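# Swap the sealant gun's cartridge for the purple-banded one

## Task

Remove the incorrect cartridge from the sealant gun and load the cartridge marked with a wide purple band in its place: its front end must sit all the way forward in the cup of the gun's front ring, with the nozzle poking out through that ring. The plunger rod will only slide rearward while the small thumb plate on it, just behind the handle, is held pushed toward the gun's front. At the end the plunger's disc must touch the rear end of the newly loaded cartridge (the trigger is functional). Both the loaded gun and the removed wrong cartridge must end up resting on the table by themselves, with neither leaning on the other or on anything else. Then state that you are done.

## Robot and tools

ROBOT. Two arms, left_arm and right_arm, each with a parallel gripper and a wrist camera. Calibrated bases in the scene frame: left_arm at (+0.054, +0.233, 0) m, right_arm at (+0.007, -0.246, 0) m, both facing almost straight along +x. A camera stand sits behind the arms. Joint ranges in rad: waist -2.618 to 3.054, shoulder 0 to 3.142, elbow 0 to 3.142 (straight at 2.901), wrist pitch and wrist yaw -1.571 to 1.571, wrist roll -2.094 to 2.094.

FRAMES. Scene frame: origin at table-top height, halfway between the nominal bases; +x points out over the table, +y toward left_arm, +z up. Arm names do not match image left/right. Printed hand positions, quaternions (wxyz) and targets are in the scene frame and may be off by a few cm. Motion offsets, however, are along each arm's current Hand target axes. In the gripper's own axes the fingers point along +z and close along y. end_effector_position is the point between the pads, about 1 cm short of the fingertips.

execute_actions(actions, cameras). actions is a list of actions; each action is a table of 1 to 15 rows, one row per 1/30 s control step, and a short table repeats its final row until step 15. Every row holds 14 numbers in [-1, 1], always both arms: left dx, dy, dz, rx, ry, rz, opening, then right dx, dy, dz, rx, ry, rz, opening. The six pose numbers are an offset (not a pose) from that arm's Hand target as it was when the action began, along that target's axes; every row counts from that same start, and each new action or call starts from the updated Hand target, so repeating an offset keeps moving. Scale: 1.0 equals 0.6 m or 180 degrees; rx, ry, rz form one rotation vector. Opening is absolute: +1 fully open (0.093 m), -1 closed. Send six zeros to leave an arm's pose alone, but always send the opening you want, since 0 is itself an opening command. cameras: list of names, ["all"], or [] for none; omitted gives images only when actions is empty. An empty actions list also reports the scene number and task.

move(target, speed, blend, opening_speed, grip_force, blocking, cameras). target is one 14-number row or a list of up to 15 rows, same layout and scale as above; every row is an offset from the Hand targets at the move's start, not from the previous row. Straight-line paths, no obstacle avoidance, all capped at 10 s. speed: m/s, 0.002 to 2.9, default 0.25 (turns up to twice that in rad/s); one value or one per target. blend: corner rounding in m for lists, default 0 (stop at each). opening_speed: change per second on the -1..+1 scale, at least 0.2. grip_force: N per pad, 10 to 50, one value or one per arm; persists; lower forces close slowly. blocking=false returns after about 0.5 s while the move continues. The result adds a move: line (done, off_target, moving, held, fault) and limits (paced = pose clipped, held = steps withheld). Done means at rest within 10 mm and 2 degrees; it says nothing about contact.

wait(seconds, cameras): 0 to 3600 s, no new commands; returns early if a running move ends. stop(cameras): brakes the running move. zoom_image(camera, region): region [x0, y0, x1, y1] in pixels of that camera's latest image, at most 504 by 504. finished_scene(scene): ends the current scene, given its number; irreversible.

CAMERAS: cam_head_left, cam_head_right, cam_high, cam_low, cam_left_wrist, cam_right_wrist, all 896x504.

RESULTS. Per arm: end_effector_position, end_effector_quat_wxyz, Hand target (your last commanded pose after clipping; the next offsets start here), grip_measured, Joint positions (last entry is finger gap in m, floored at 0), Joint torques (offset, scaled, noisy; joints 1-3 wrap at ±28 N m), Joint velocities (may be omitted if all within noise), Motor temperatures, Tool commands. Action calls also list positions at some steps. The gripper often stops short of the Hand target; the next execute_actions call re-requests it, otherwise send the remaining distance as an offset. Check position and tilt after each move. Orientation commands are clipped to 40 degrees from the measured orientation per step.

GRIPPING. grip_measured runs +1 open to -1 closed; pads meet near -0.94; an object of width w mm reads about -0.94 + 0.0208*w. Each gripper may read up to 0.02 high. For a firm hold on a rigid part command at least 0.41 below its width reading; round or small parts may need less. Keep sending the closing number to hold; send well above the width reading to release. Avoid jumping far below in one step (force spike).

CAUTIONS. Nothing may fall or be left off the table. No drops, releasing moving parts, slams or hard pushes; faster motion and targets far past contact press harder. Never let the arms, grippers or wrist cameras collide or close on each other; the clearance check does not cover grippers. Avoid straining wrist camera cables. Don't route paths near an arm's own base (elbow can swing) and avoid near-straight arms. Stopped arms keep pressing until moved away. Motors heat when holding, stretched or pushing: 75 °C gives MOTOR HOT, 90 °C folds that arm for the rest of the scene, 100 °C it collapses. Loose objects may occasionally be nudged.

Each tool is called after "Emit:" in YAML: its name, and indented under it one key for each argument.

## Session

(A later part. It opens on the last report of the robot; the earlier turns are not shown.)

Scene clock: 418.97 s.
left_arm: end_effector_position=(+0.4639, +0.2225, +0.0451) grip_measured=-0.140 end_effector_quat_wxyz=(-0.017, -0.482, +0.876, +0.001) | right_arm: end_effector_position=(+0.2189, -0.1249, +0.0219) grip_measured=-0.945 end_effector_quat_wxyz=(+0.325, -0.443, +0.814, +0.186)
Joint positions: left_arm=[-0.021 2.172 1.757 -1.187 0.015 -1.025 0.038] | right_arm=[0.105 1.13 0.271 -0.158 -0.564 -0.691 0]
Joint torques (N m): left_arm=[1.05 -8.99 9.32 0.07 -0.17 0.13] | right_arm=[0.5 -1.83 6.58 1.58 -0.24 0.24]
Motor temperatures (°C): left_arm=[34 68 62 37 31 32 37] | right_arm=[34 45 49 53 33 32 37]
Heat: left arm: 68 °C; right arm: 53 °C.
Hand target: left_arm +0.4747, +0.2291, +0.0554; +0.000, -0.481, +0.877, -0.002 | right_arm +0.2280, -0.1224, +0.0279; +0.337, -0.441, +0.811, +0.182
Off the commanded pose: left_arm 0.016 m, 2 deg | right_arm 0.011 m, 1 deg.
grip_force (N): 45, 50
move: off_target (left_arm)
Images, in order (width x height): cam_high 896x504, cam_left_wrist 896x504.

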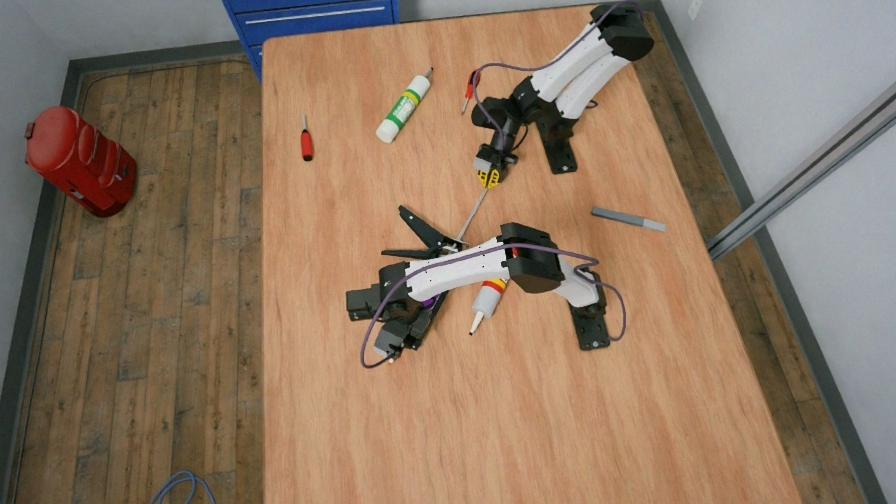

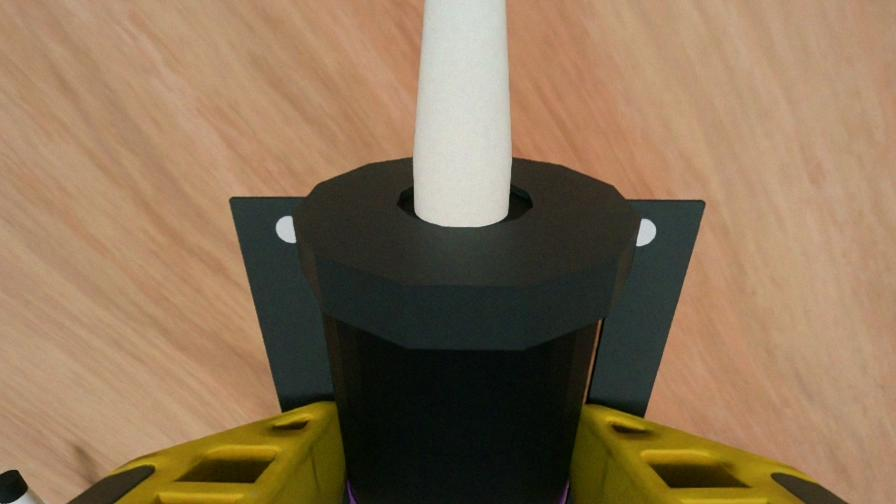

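Emit:
move:
  target:
    - [0.02,0,0.012,0,0,0,-0.45,0,0,0.0,0,0,0,-1]
    - [0.02,0,0.012,0,0,0,0.3,0,0,0.0,0,0,0,-1]
    - [0.03,0,-0.15,0,0,0,0.3,0,0,0.0,0,0,0,-1]
  speed: [0.05,0.1,0.15]
  cameras: ["all"]

Scene clock: 422.97 s.
left_arm: end_effector_position=(+0.4616, +0.2169, +0.1373) grip_measured=+0.298 end_effector_quat_wxyz=(-0.010, -0.479, +0.878, +0.000) | right_arm: end_effector_position=(+0.2192, -0.1248, +0.0220) grip_measured=-0.945 end_effector_quat_wxyz=(+0.326, -0.443, +0.814, +0.186)
Joint positions: left_arm=[-0.036 2.148 2.087 -1.526 0.011 -1.032 0.059] | right_arm=[0.105 1.13 0.271 -0.157 -0.563 -0.691 0]
Joint torques (N m): left_arm=[-0.61 -8.91 8.42 0.01 -0.12 -0.16] | right_arm=[0.5 -1.94 6.61 1.55 -0.24 0.23]
Motor temperatures (°C): left_arm=[34 69 62 37 31 32 37] | right_arm=[34 45 50 52 33 32 37]
Heat: left arm: 69 °C; right arm: 52 °C.
Hand target: left_arm +0.4649, +0.2144, +0.1454; +0.000, -0.481, +0.877, -0.002 | right_arm +0.2280, -0.1224, +0.0279; +0.337, -0.441, +0.811, +0.182
Off the commanded pose: left_arm 0.009 m, 1 deg | right_arm 0.011 m, 1 deg.
grip_force (N): 45, 50
move: done

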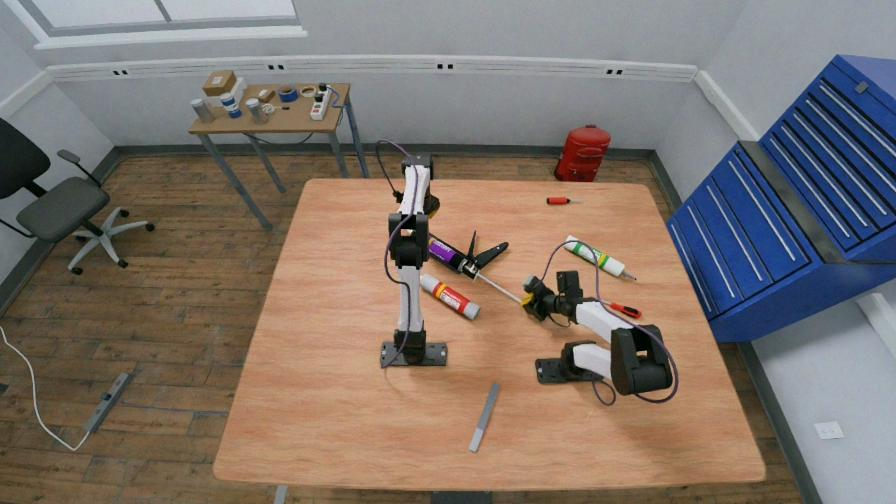

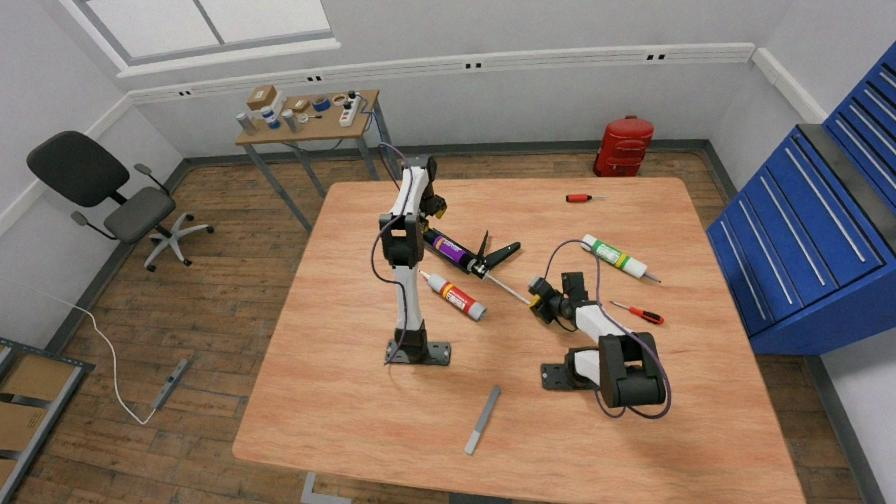

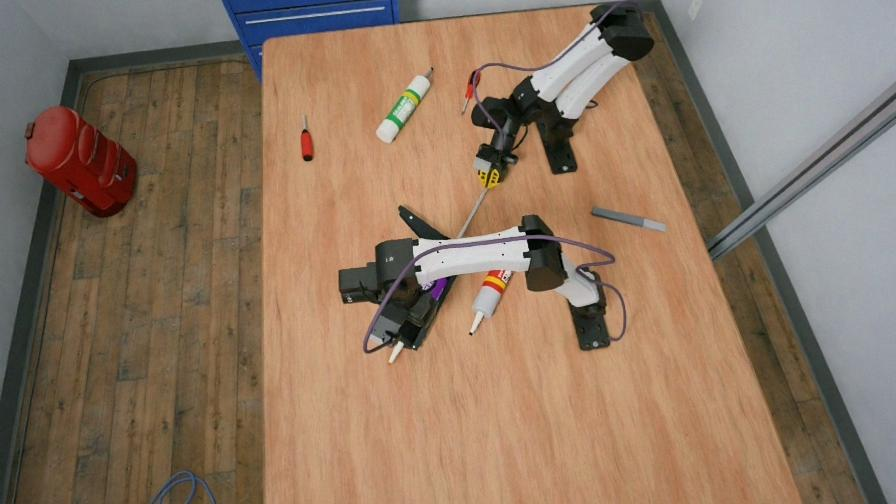

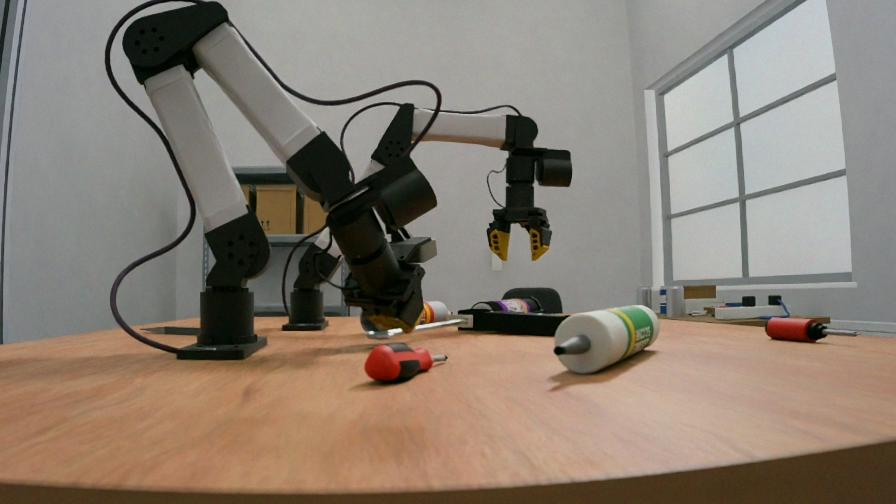

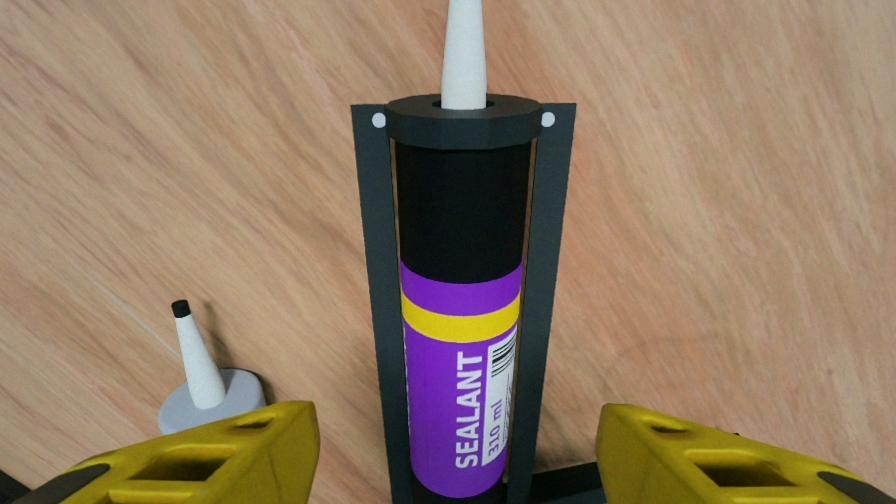

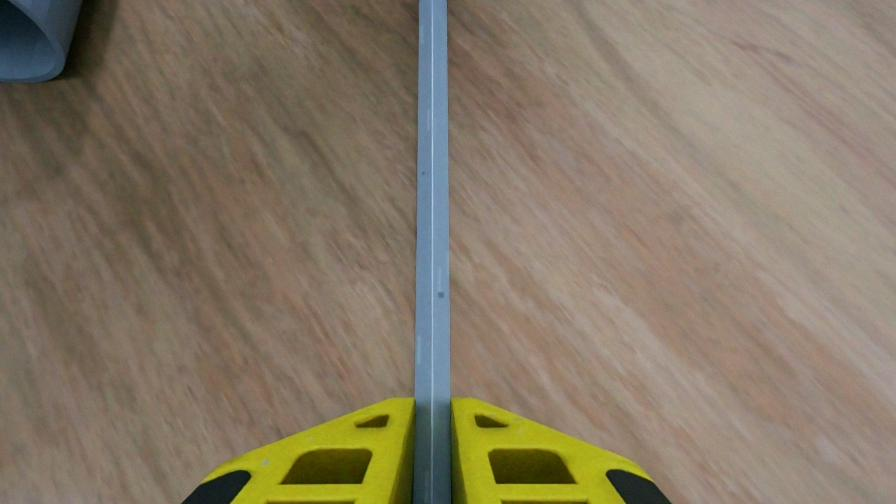

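Emit:
move:
  target:
    - [0.16,-0.033,0.0,0,0,0,0.3,0,0,0.0,0,0,0,-1]
  speed: [0.2]
  cameras: ["cam_left_wrist"]

Emit:
zoom_image:
  camera: "cam_left_wrist"
  region: [300, 160, 620, 400]

Scene clock: 426.03 s.
left_arm: end_effector_position=(+0.4304, +0.1217, +0.1374) grip_measured=+0.298 end_effector_quat_wxyz=(-0.014, -0.474, +0.880, +0.006) | right_arm: end_effector_position=(+0.2192, -0.1248, +0.0220) grip_measured=-0.945 end_effector_quat_wxyz=(+0.326, -0.443, +0.814, +0.186)
Joint positions: left_arm=[-0.284 2.086 1.991 -1.505 0.011 -1.27 0.059] | right_arm=[0.105 1.13 0.271 -0.157 -0.563 -0.691 0]
Joint torques (N m): left_arm=[-0.03 -11 4.57 0.25 -0.13 -0.2] | right_arm=[0.5 -1.91 6.64 1.55 -0.26 0.24]
Motor temperatures (°C): left_arm=[34 69 63 37 31 32 36] | right_arm=[34 45 50 52 33 32 37]
Heat: left arm: 69 °C; right arm: 52 °C.
Hand target: left_arm +0.4300, +0.1228, +0.1456; +0.000, -0.481, +0.877, -0.002 | right_arm +0.2280, -0.1224, +0.0279; +0.337, -0.441, +0.811, +0.182
Off the commanded pose: left_arm 0.008 m, 2 deg | right_arm 0.011 m, 1 deg.
grip_force (N): 45, 50
move: done

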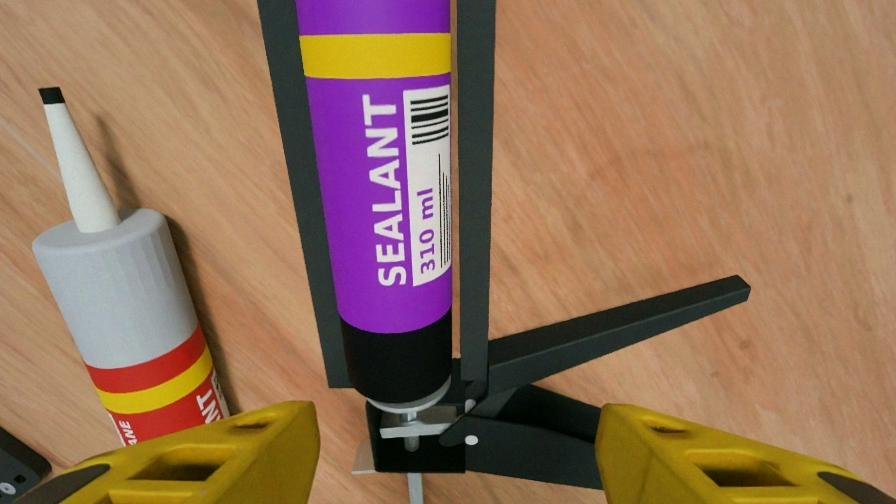

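Scaled by 1.575 from the camera's image (finer frame: 1280x720).

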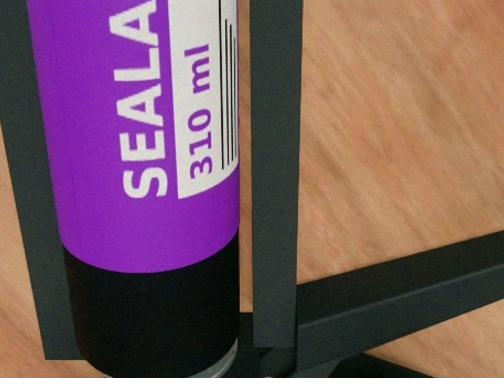

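Emit:
move:
  target:
    - [0,0,0,0,0,0,0.6,0,0,0,0,0,0,-0.2]
    - [0.1307,-0.0563,0.0427,0,0,0.497,1.0,-0.0943,0,-0.0943,0,0,0,-0.2]
  speed: [0.1,0.25]
  cameras: ["cam_left_wrist","cam_right_wrist","cam_high"]

Scene clock: 448.33 s.
left_arm: end_effector_position=(+0.4144, +0.0411, +0.1256) grip_measured=+1.000 end_effector_quat_wxyz=(+0.000, +0.265, +0.964, -0.005) | right_arm: end_effector_position=(+0.2194, -0.1254, +0.0930) grip_measured=-0.202 end_effector_quat_wxyz=(+0.317, -0.438, +0.820, +0.189)
Joint positions: left_arm=[-0.486 2.117 1.991 -1.442 0.011 0.054 0.093] | right_arm=[0.105 0.962 0.519 -0.59 -0.559 -0.681 0.036]
Joint torques (N m): left_arm=[-0.47 -7.99 5.57 0.37 -0.09 0.11] | right_arm=[0.58 -3.23 8.58 1.39 -0.29 0.12]
Motor temperatures (°C): left_arm=[34 73 61 37 31 32 36] | right_arm=[34 45 51 51 33 32 36]
Heat: left arm: 73 °C; right arm: 51 °C.
Hand target: left_arm +0.4163, +0.0384, +0.1202; +0.001, +0.276, +0.961, -0.001 | right_arm +0.2279, -0.1224, +0.1080; +0.337, -0.441, +0.811, +0.182
Off the commanded pose: left_arm 0.006 m, 1 deg | right_arm 0.017 m, 3 deg.
grip_force (N): 45, 50
move: off_target (right_arm)
Images, in order (width x height): cam_high 896x504, cam_left_wrist 896x504, cam_right_wrist 896x504.

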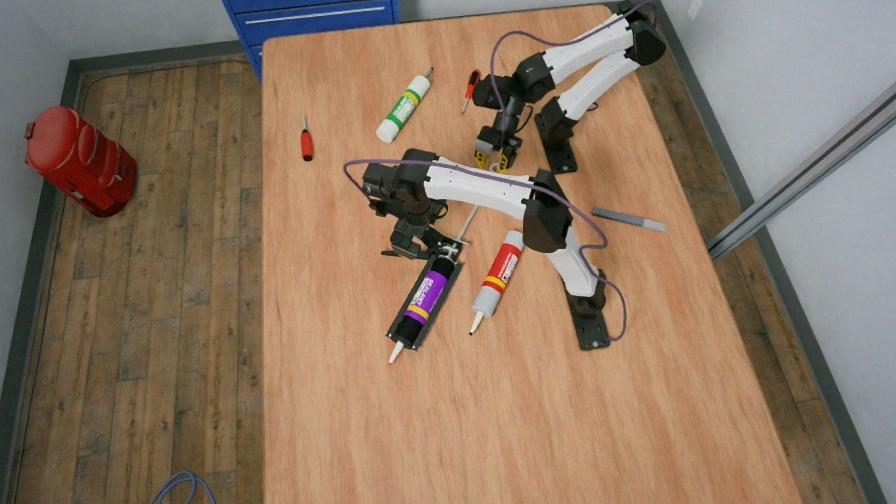

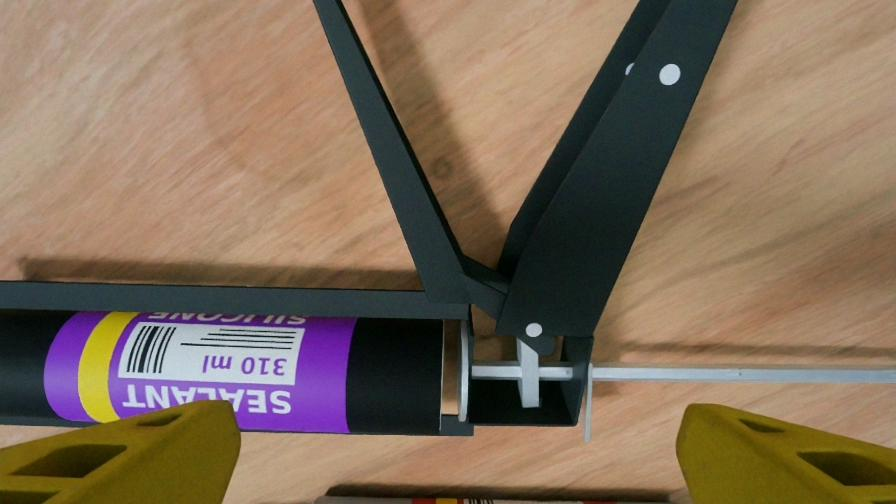

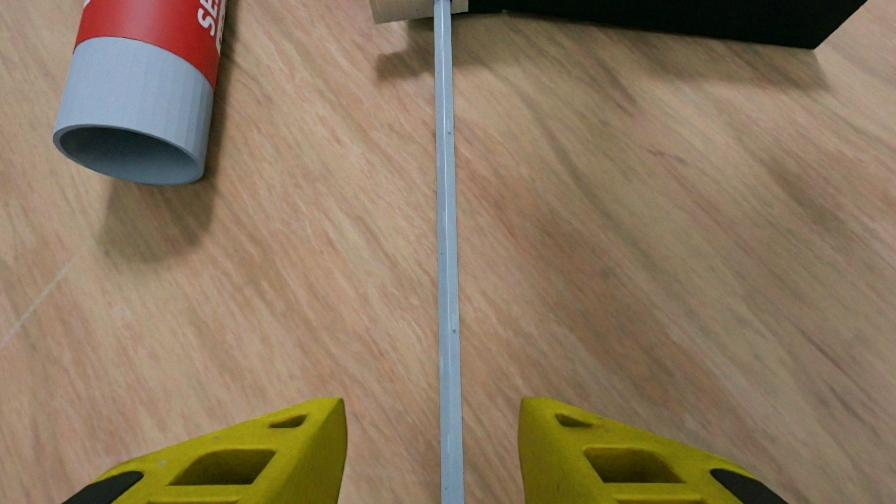

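Emit:
move:
  target:
    - [0.0919,0.1826,0.0337,0,0,-0.497,1.0,0.0943,0,0.0943,0,0,0,-0.2]
    - [0.0919,0.1826,0.0337,0,0,-0.497,1.0,0.0943,0,0.0943,0,0,0,-1]
  speed: [0.25,0.1]
  cameras: ["cam_left_wrist","cam_right_wrist"]

Scene clock: 473.67 s.
left_arm: end_effector_position=(+0.4268, +0.1569, +0.0921) grip_measured=+1.000 end_effector_quat_wxyz=(-0.015, -0.472, +0.882, +0.005) | right_arm: end_effector_position=(+0.2267, -0.1244, +0.0283) grip_measured=-0.962 end_effector_quat_wxyz=(+0.332, -0.440, +0.814, +0.183)
Joint positions: left_arm=[-0.198 2.026 1.722 -1.296 0.011 -1.178 0.093] | right_arm=[0.105 1.135 0.295 -0.158 -0.558 -0.68 0]
Joint torques (N m): left_arm=[0.66 -10.61 4.66 0.3 -0.12 -0.17] | right_arm=[0.66 -2.14 4.62 1.64 -0.27 0.12]
Motor temperatures (°C): left_arm=[34 71 60 37 31 32 35] | right_arm=[34 44 53 52 33 32 35]
Heat: left arm: 71 °C; right arm: 53 °C.
Hand target: left_arm +0.4276, +0.1604, +0.0996; +0.000, -0.481, +0.877, -0.002 | right_arm +0.2280, -0.1224, +0.0279; +0.337, -0.441, +0.811, +0.182
Off the commanded pose: left_arm 0.008 m, 2 deg | right_arm 0.002 m, 1 deg.
grip_force (N): 45, 50
move: done

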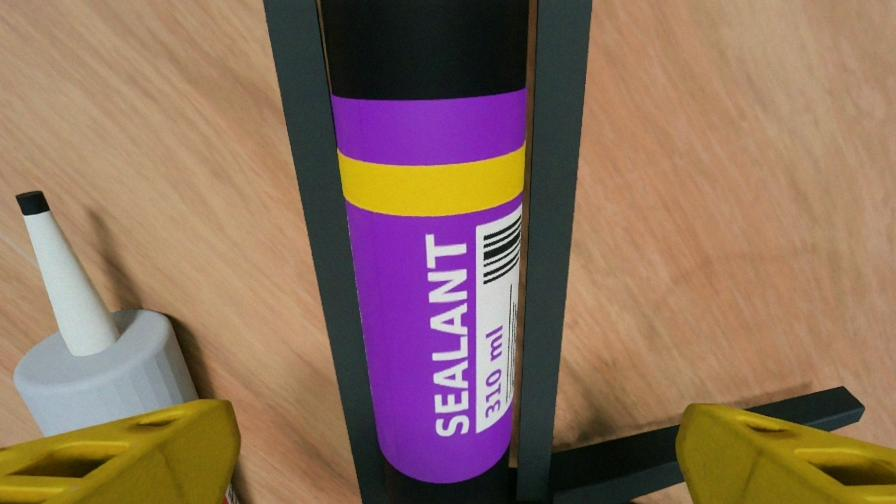

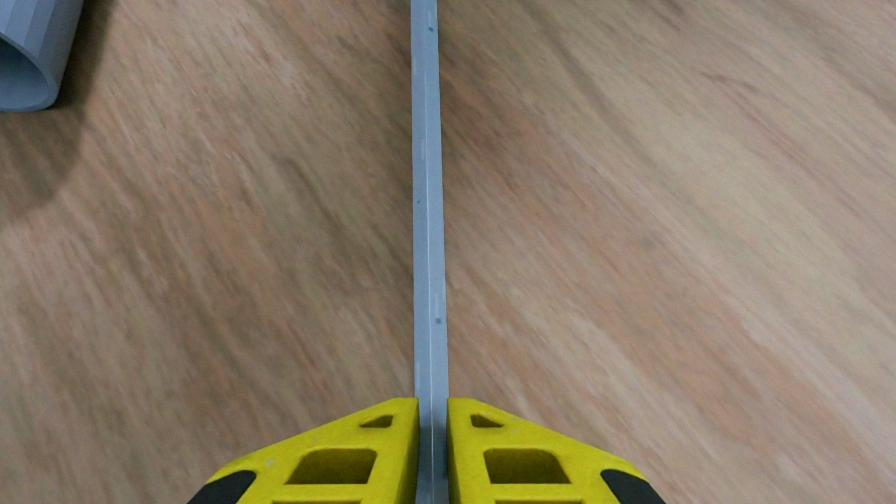

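Emit:
move:
  target:
    - [-0.0133,0.0055,0.07,0,0,-0.0111,1.0,0,0,0,0,0,0,-1]
    - [-0.0133,0.0055,0.1227,0,0,-0.0111,1.0,0,0,0,0,0,0,-1]
  speed: [0.15,0.06]
  blend: [0.01,0]
  cameras: ["cam_left_wrist"]

Scene clock: 479.63 s.
left_arm: end_effector_position=(+0.4297, +0.1650, +0.0327) grip_measured=+1.000 end_effector_quat_wxyz=(+0.000, -0.487, +0.873, -0.007) | right_arm: end_effector_position=(+0.2267, -0.1244, +0.0283) grip_measured=-0.978 end_effector_quat_wxyz=(+0.332, -0.440, +0.814, +0.183)
Joint positions: left_arm=[-0.175 2.038 1.5 -1.024 0.011 -1.191 0.093] | right_arm=[0.105 1.135 0.295 -0.158 -0.558 -0.68 0]
Joint torques (N m): left_arm=[0.62 -7.54 4.66 0.34 -0.14 -0.16] | right_arm=[0.64 -2.17 4.68 1.63 -0.29 0.15]
Motor temperatures (°C): left_arm=[34 72 59 36 31 32 35] | right_arm=[34 44 53 52 33 32 36]
Heat: left arm: 72 °C; right arm: 53 °C.
Hand target: left_arm +0.4293, +0.1688, +0.0260; +0.000, -0.496, +0.868, -0.002 | right_arm +0.2280, -0.1224, +0.0279; +0.337, -0.441, +0.811, +0.182
Off the commanded pose: left_arm 0.008 m, 1 deg | right_arm 0.002 m, 1 deg.
grip_force (N): 45, 50
move: done

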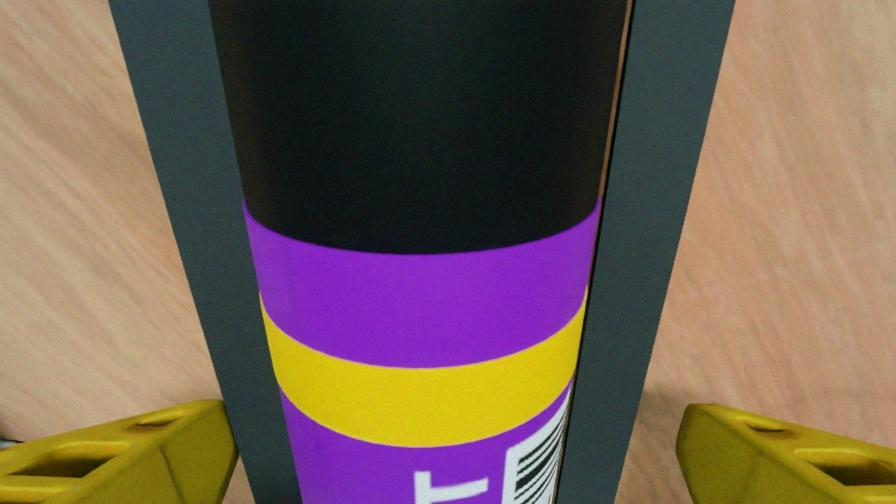

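Emit:
move:
  target:
    - [0,0,-0.022,0,0,0,1.0,0,0,0,0,0,0,-1]
    - [0,0.0083,-0.018,0,0,0,1.0,0,0,0,0,0,0,-1]
    - [0,0.0083,0.008,0,0,0,1.0,0,0,0,0,0,0,-1]
  speed: [0.08,0.08,0.06]
  blend: [0.004,0.004,0]
  cameras: ["cam_left_wrist"]

Scene clock: 483.03 s.
left_arm: end_effector_position=(+0.4249, +0.1659, +0.0244) grip_measured=+1.000 end_effector_quat_wxyz=(-0.004, -0.487, +0.873, -0.004) | right_arm: end_effector_position=(+0.2267, -0.1244, +0.0283) grip_measured=-0.978 end_effector_quat_wxyz=(+0.332, -0.440, +0.814, +0.183)
Joint positions: left_arm=[-0.175 2.038 1.465 -0.998 0.011 -1.191 0.093] | right_arm=[0.105 1.135 0.295 -0.158 -0.558 -0.68 0]
Joint torques (N m): left_arm=[0.99 -8.18 4.52 0.36 -0.14 -0.12] | right_arm=[0.64 -2.1 4.66 1.64 -0.28 0.12]
Motor temperatures (°C): left_arm=[34 72 59 36 31 32 35] | right_arm=[34 44 53 52 33 32 36]
Heat: left arm: 72 °C; right arm: 53 °C.
Hand target: left_arm +0.4249, +0.1713, +0.0212; +0.000, -0.496, +0.868, -0.002 | right_arm +0.2280, -0.1224, +0.0279; +0.337, -0.441, +0.811, +0.182
Off the commanded pose: left_arm 0.006 m, 1 deg | right_arm 0.002 m, 1 deg.
grip_force (N): 45, 50
move: done; blend cut to 0.0028 m at target 1, 0.0028 m at target 2

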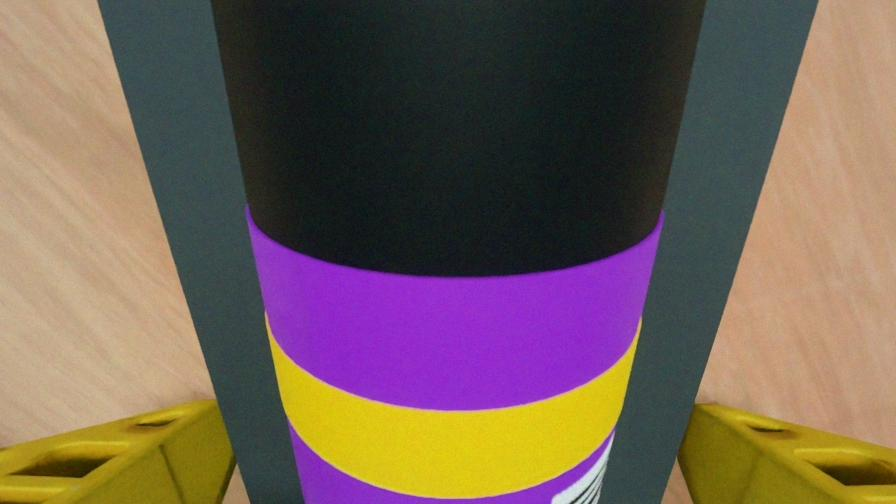

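Emit:
move:
  target: [0,0,0,0,0,0,0.2,0,0,0,0,0,0,-1]
  speed: 0.05
  cameras: ["cam_left_wrist"]

Scene clock: 486.43 s.
left_arm: end_effector_position=(+0.4251, +0.1665, +0.0244) grip_measured=+0.585 end_effector_quat_wxyz=(-0.003, -0.488, +0.873, -0.004) | right_arm: end_effector_position=(+0.2267, -0.1244, +0.0283) grip_measured=-0.978 end_effector_quat_wxyz=(+0.332, -0.440, +0.814, +0.183)
Joint positions: left_arm=[-0.174 2.038 1.465 -0.998 0.01 -1.191 0.073] | right_arm=[0.105 1.135 0.295 -0.158 -0.558 -0.68 0]
Joint torques (N m): left_arm=[0.87 -8.18 4.53 0.36 -0.13 -0.12] | right_arm=[0.57 -2.18 4.63 1.63 -0.29 0.11]
Motor temperatures (°C): left_arm=[34 72 59 36 31 32 35] | right_arm=[34 44 52 52 33 32 36]
Heat: left arm: 72 °C; right arm: 52 °C.
Hand target: left_arm +0.4249, +0.1713, +0.0212; +0.000, -0.496, +0.868, -0.002 | right_arm +0.2280, -0.1223, +0.0279; +0.337, -0.441, +0.811, +0.183
Off the commanded pose: left_arm 0.006 m, 1 deg | right_arm 0.002 m, 1 deg.
grip_force (N): 45, 50
move: done

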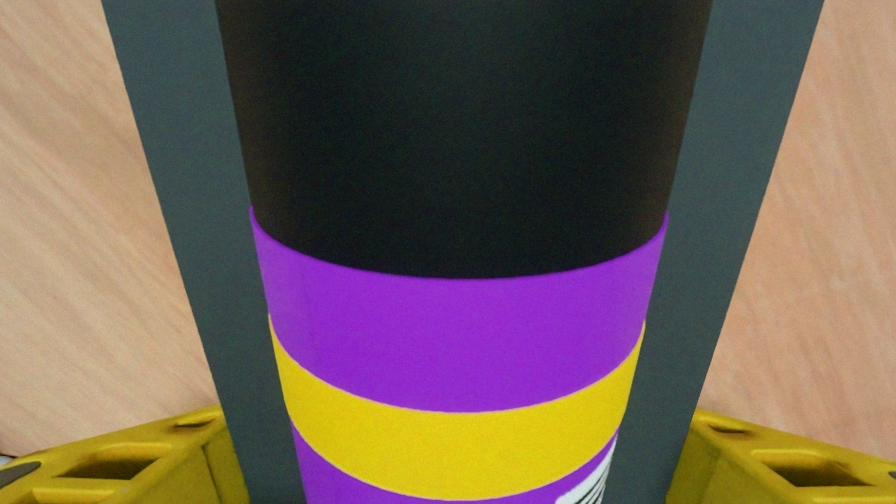

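Emit:
move:
  target: [0,0,0,0,0,0,0.2,-0.0106,0,0.0106,0,0,0,-1]
  speed: 0.04
  cameras: ["cam_left_wrist","cam_right_wrist"]

Emit:
zoom_image:
  camera: "cam_right_wrist"
  region: [350, 0, 520, 130]

Scene clock: 489.37 s.
left_arm: end_effector_position=(+0.4261, +0.1671, +0.0252) grip_measured=+0.574 end_effector_quat_wxyz=(+0.000, -0.486, +0.874, -0.004) | right_arm: end_effector_position=(+0.2263, -0.1210, +0.0242) grip_measured=-0.978 end_effector_quat_wxyz=(+0.323, -0.437, +0.819, +0.182)
Joint positions: left_arm=[-0.174 2.036 1.465 -0.995 0.006 -1.186 0.073] | right_arm=[0.136 1.156 0.295 -0.14 -0.533 -0.649 0]
Joint torques (N m): left_arm=[0.92 -8.09 4.56 0.34 -0.1 -0.15] | right_arm=[1.52 -1.59 5.64 1.79 -0.32 0.18]
Motor temperatures (°C): left_arm=[34 71 59 36 31 32 36] | right_arm=[34 44 52 52 33 32 36]
Heat: left arm: 71 °C; right arm: 52 °C.
Hand target: left_arm +0.4250, +0.1713, +0.0213; +0.000, -0.496, +0.868, -0.002 | right_arm +0.2329, -0.1149, +0.0279; +0.337, -0.441, +0.812, +0.182
Off the commanded pose: left_arm 0.006 m, 1 deg | right_arm 0.010 m, 2 deg.
grip_force (N): 45, 50
move: done

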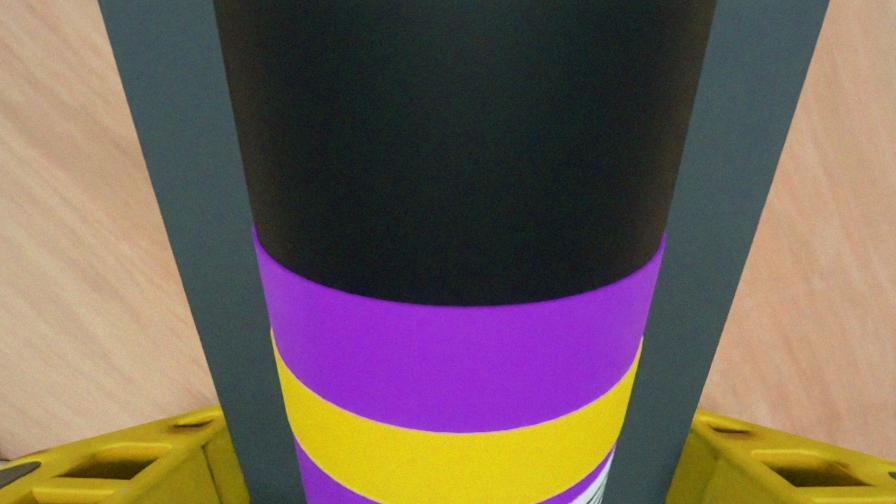

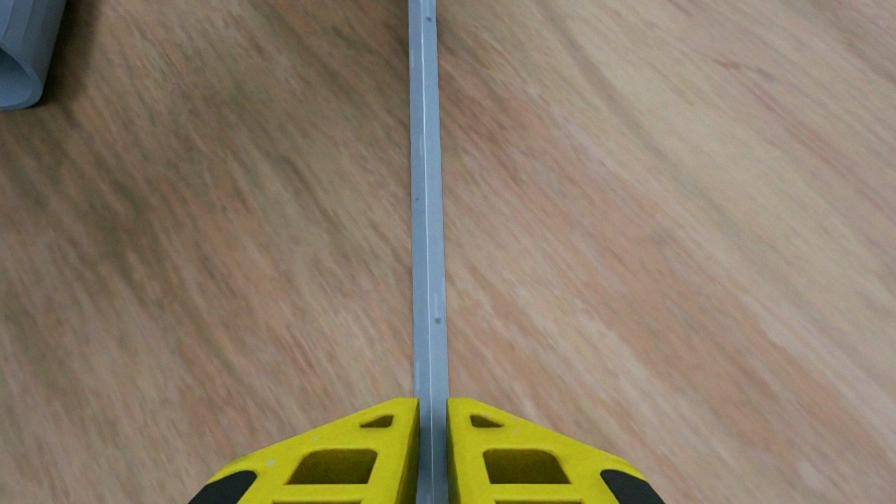

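Scaled by 2.965 from the camera's image (finer frame: 1280x720).

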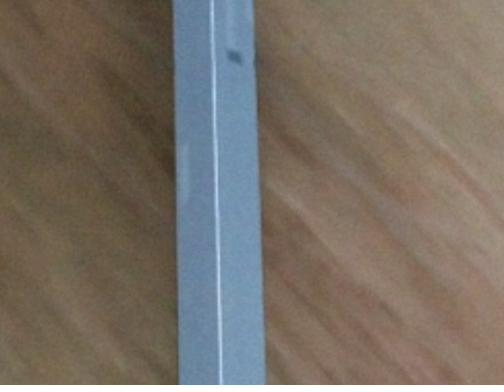

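Emit:
execute_actions:
  actions: []

Emit:
zoom_image:
  camera: "cam_high"
  region: [370, 160, 530, 380]

Emit:
zoom_image:
  camera: "cam_right_wrist"
  region: [350, 350, 520, 504]

Scene clock: 492.47 s.
left_arm: end_effector_position=(+0.4261, +0.1671, +0.0252) grip_measured=+0.574 end_effector_quat_wxyz=(+0.000, -0.486, +0.874, -0.004) | right_arm: end_effector_position=(+0.2263, -0.1210, +0.0242) grip_measured=-0.978 end_effector_quat_wxyz=(+0.323, -0.437, +0.819, +0.182)
Joint positions: left_arm=[-0.174 2.036 1.465 -0.995 0.006 -1.186 0.073] | right_arm=[0.136 1.156 0.295 -0.14 -0.533 -0.648 0]
Joint velocities: within noise
Joint torques (N m): left_arm=[0.91 -8.09 4.55 0.34 -0.1 -0.17] | right_arm=[1.5 -1.61 5.63 1.78 -0.31 0.2]
Motor temperatures (°C): left_arm=[34 71 58 36 31 32 36] | right_arm=[34 44 52 52 33 32 36]
Heat: left arm: 71 °C; right arm: 52 °C.
Hand target: left_arm +0.4250, +0.1713, +0.0213; +0.000, -0.496, +0.868, -0.002 | right_arm +0.2329, -0.1149, +0.0279; +0.337, -0.441, +0.811, +0.182
Tool commands: left_gripper/opening=+0.2 right_gripper/opening=-1.0
Off the commanded pose: left_arm 0.006 m, 1 deg | right_arm 0.010 m, 2 deg.
grip_force (N): 45, 50

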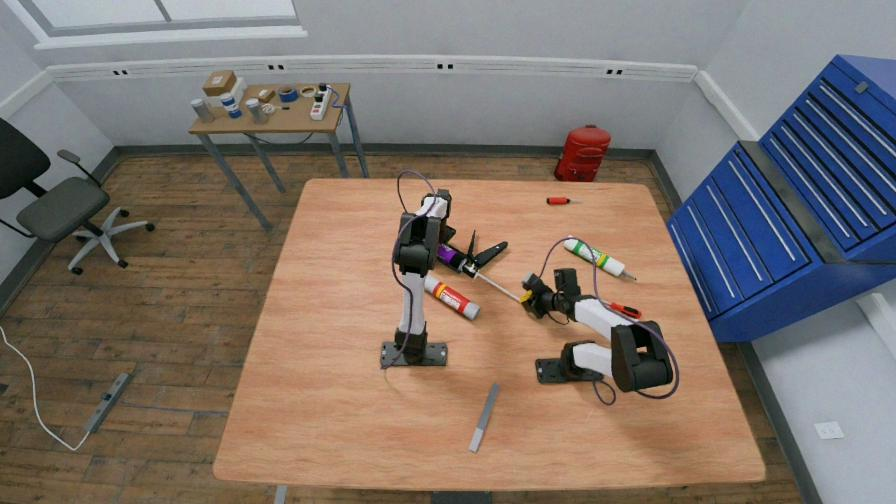

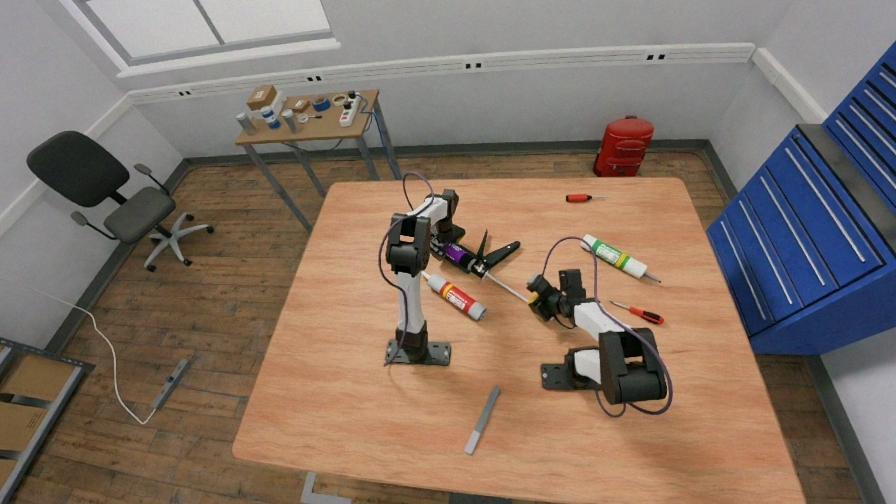

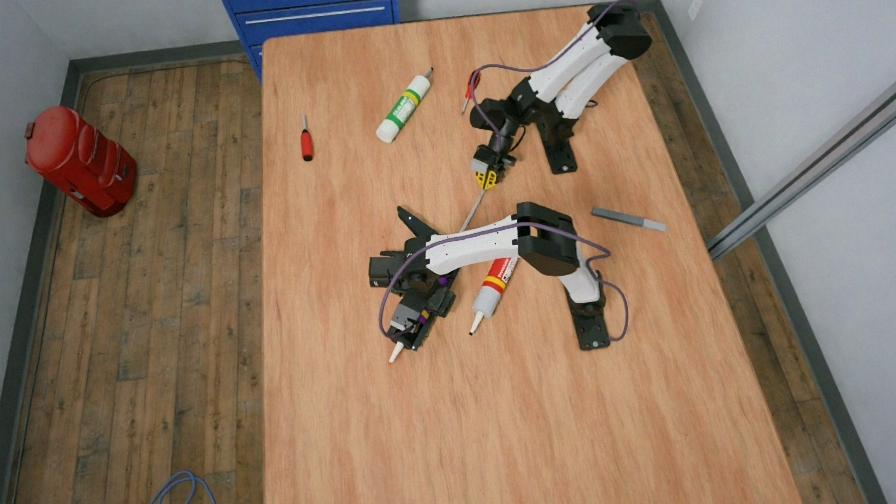

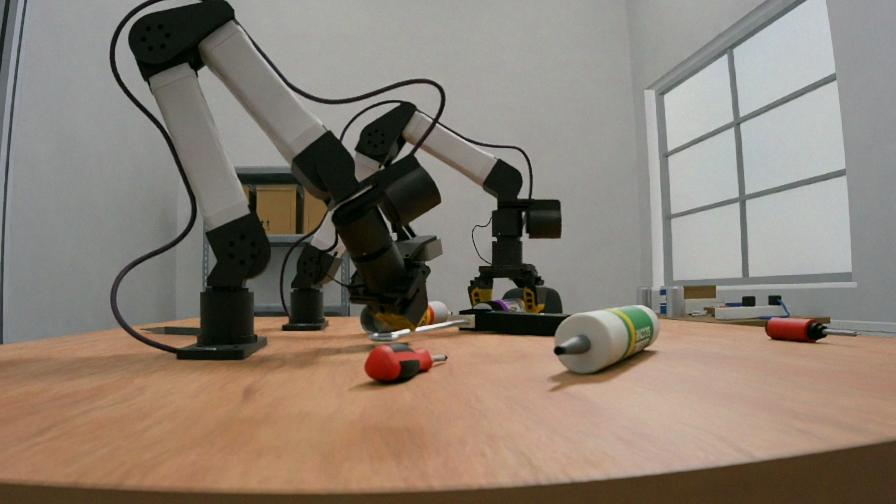

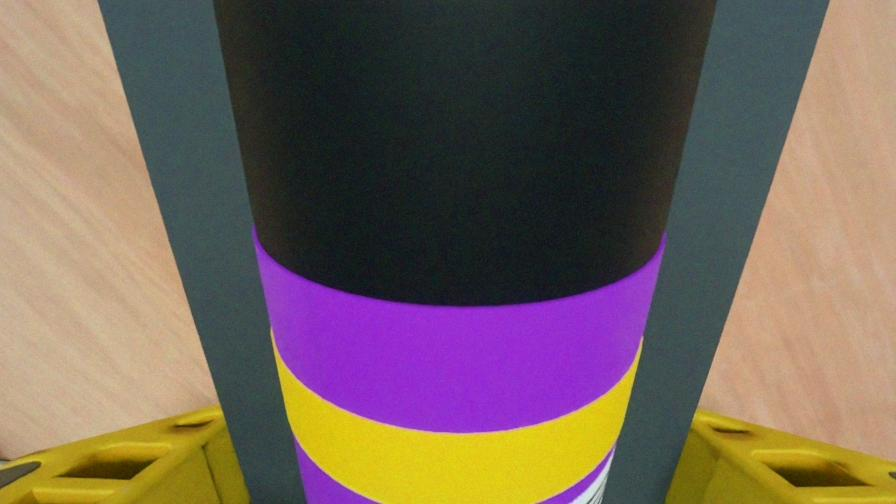

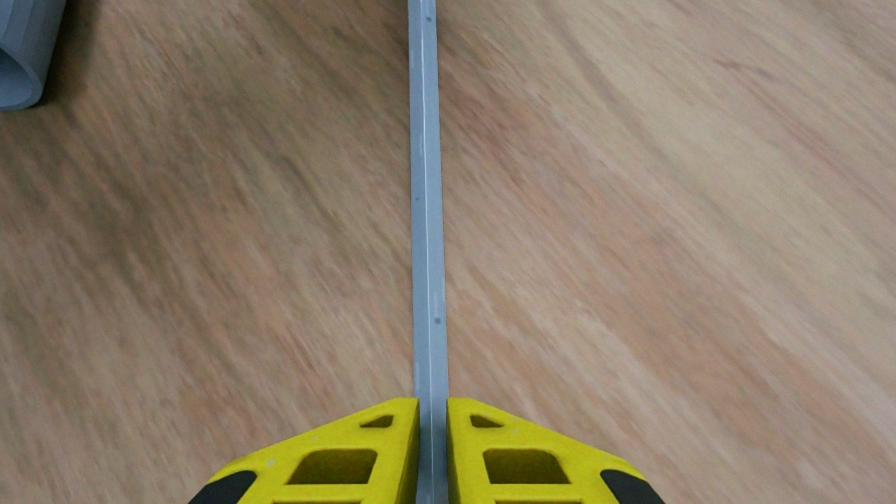

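Scaled by 2.291 from the camera's image (finer frame: 1280x720).

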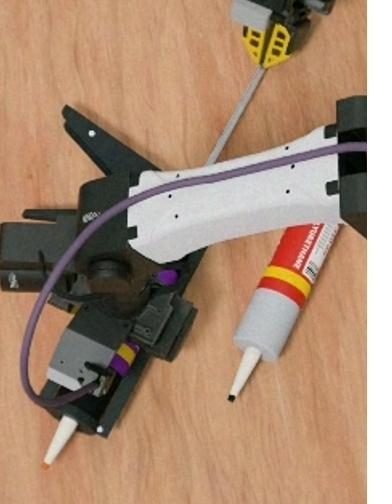

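Scaled by 2.965 from the camera's image (finer frame: 1280x720).

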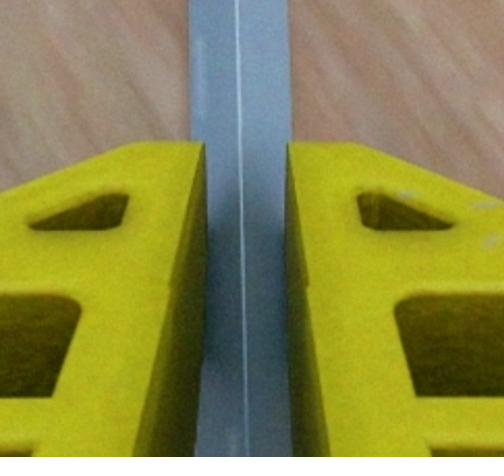

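Emit:
move:
  target: [0,0,0,0,0,0,0.2,-0.0083,0,0.0083,0,0,0,-1]
  speed: 0.04
  cameras: ["cam_left_wrist","cam_right_wrist"]

Scene clock: 496.17 s.
left_arm: end_effector_position=(+0.4285, +0.1677, +0.0267) grip_measured=+0.574 end_effector_quat_wxyz=(+0.007, -0.483, +0.876, -0.005) | right_arm: end_effector_position=(+0.2269, -0.1175, +0.0206) grip_measured=-0.978 end_effector_quat_wxyz=(+0.318, -0.436, +0.822, +0.180)
Joint positions: left_arm=[-0.174 2.031 1.465 -0.987 0 -1.178 0.073] | right_arm=[0.163 1.178 0.295 -0.115 -0.511 -0.622 0]
Joint torques (N m): left_arm=[0.88 -7.77 4.59 0.3 -0.04 -0.23] | right_arm=[1.76 -1.61 6.49 1.85 -0.36 0.23]
Motor temperatures (°C): left_arm=[34 70 58 36 31 32 36] | right_arm=[34 44 52 53 33 32 36]
Heat: left arm: 70 °C; right arm: 53 °C.
Hand target: left_arm +0.4250, +0.1713, +0.0212; +0.000, -0.496, +0.868, -0.002 | right_arm +0.2367, -0.1089, +0.0279; +0.337, -0.441, +0.811, +0.182
Off the commanded pose: left_arm 0.007 m, 2 deg | right_arm 0.015 m, 3 deg.
grip_force (N): 45, 50
move: off_target (right_arm)

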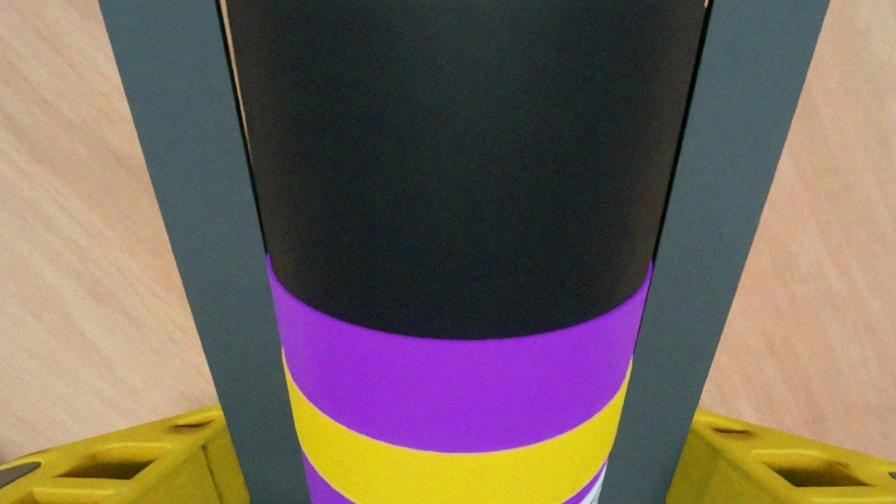

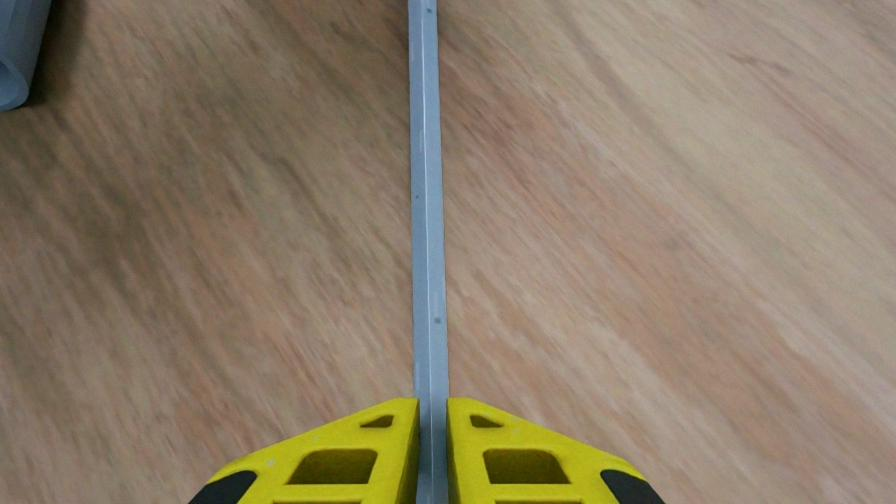

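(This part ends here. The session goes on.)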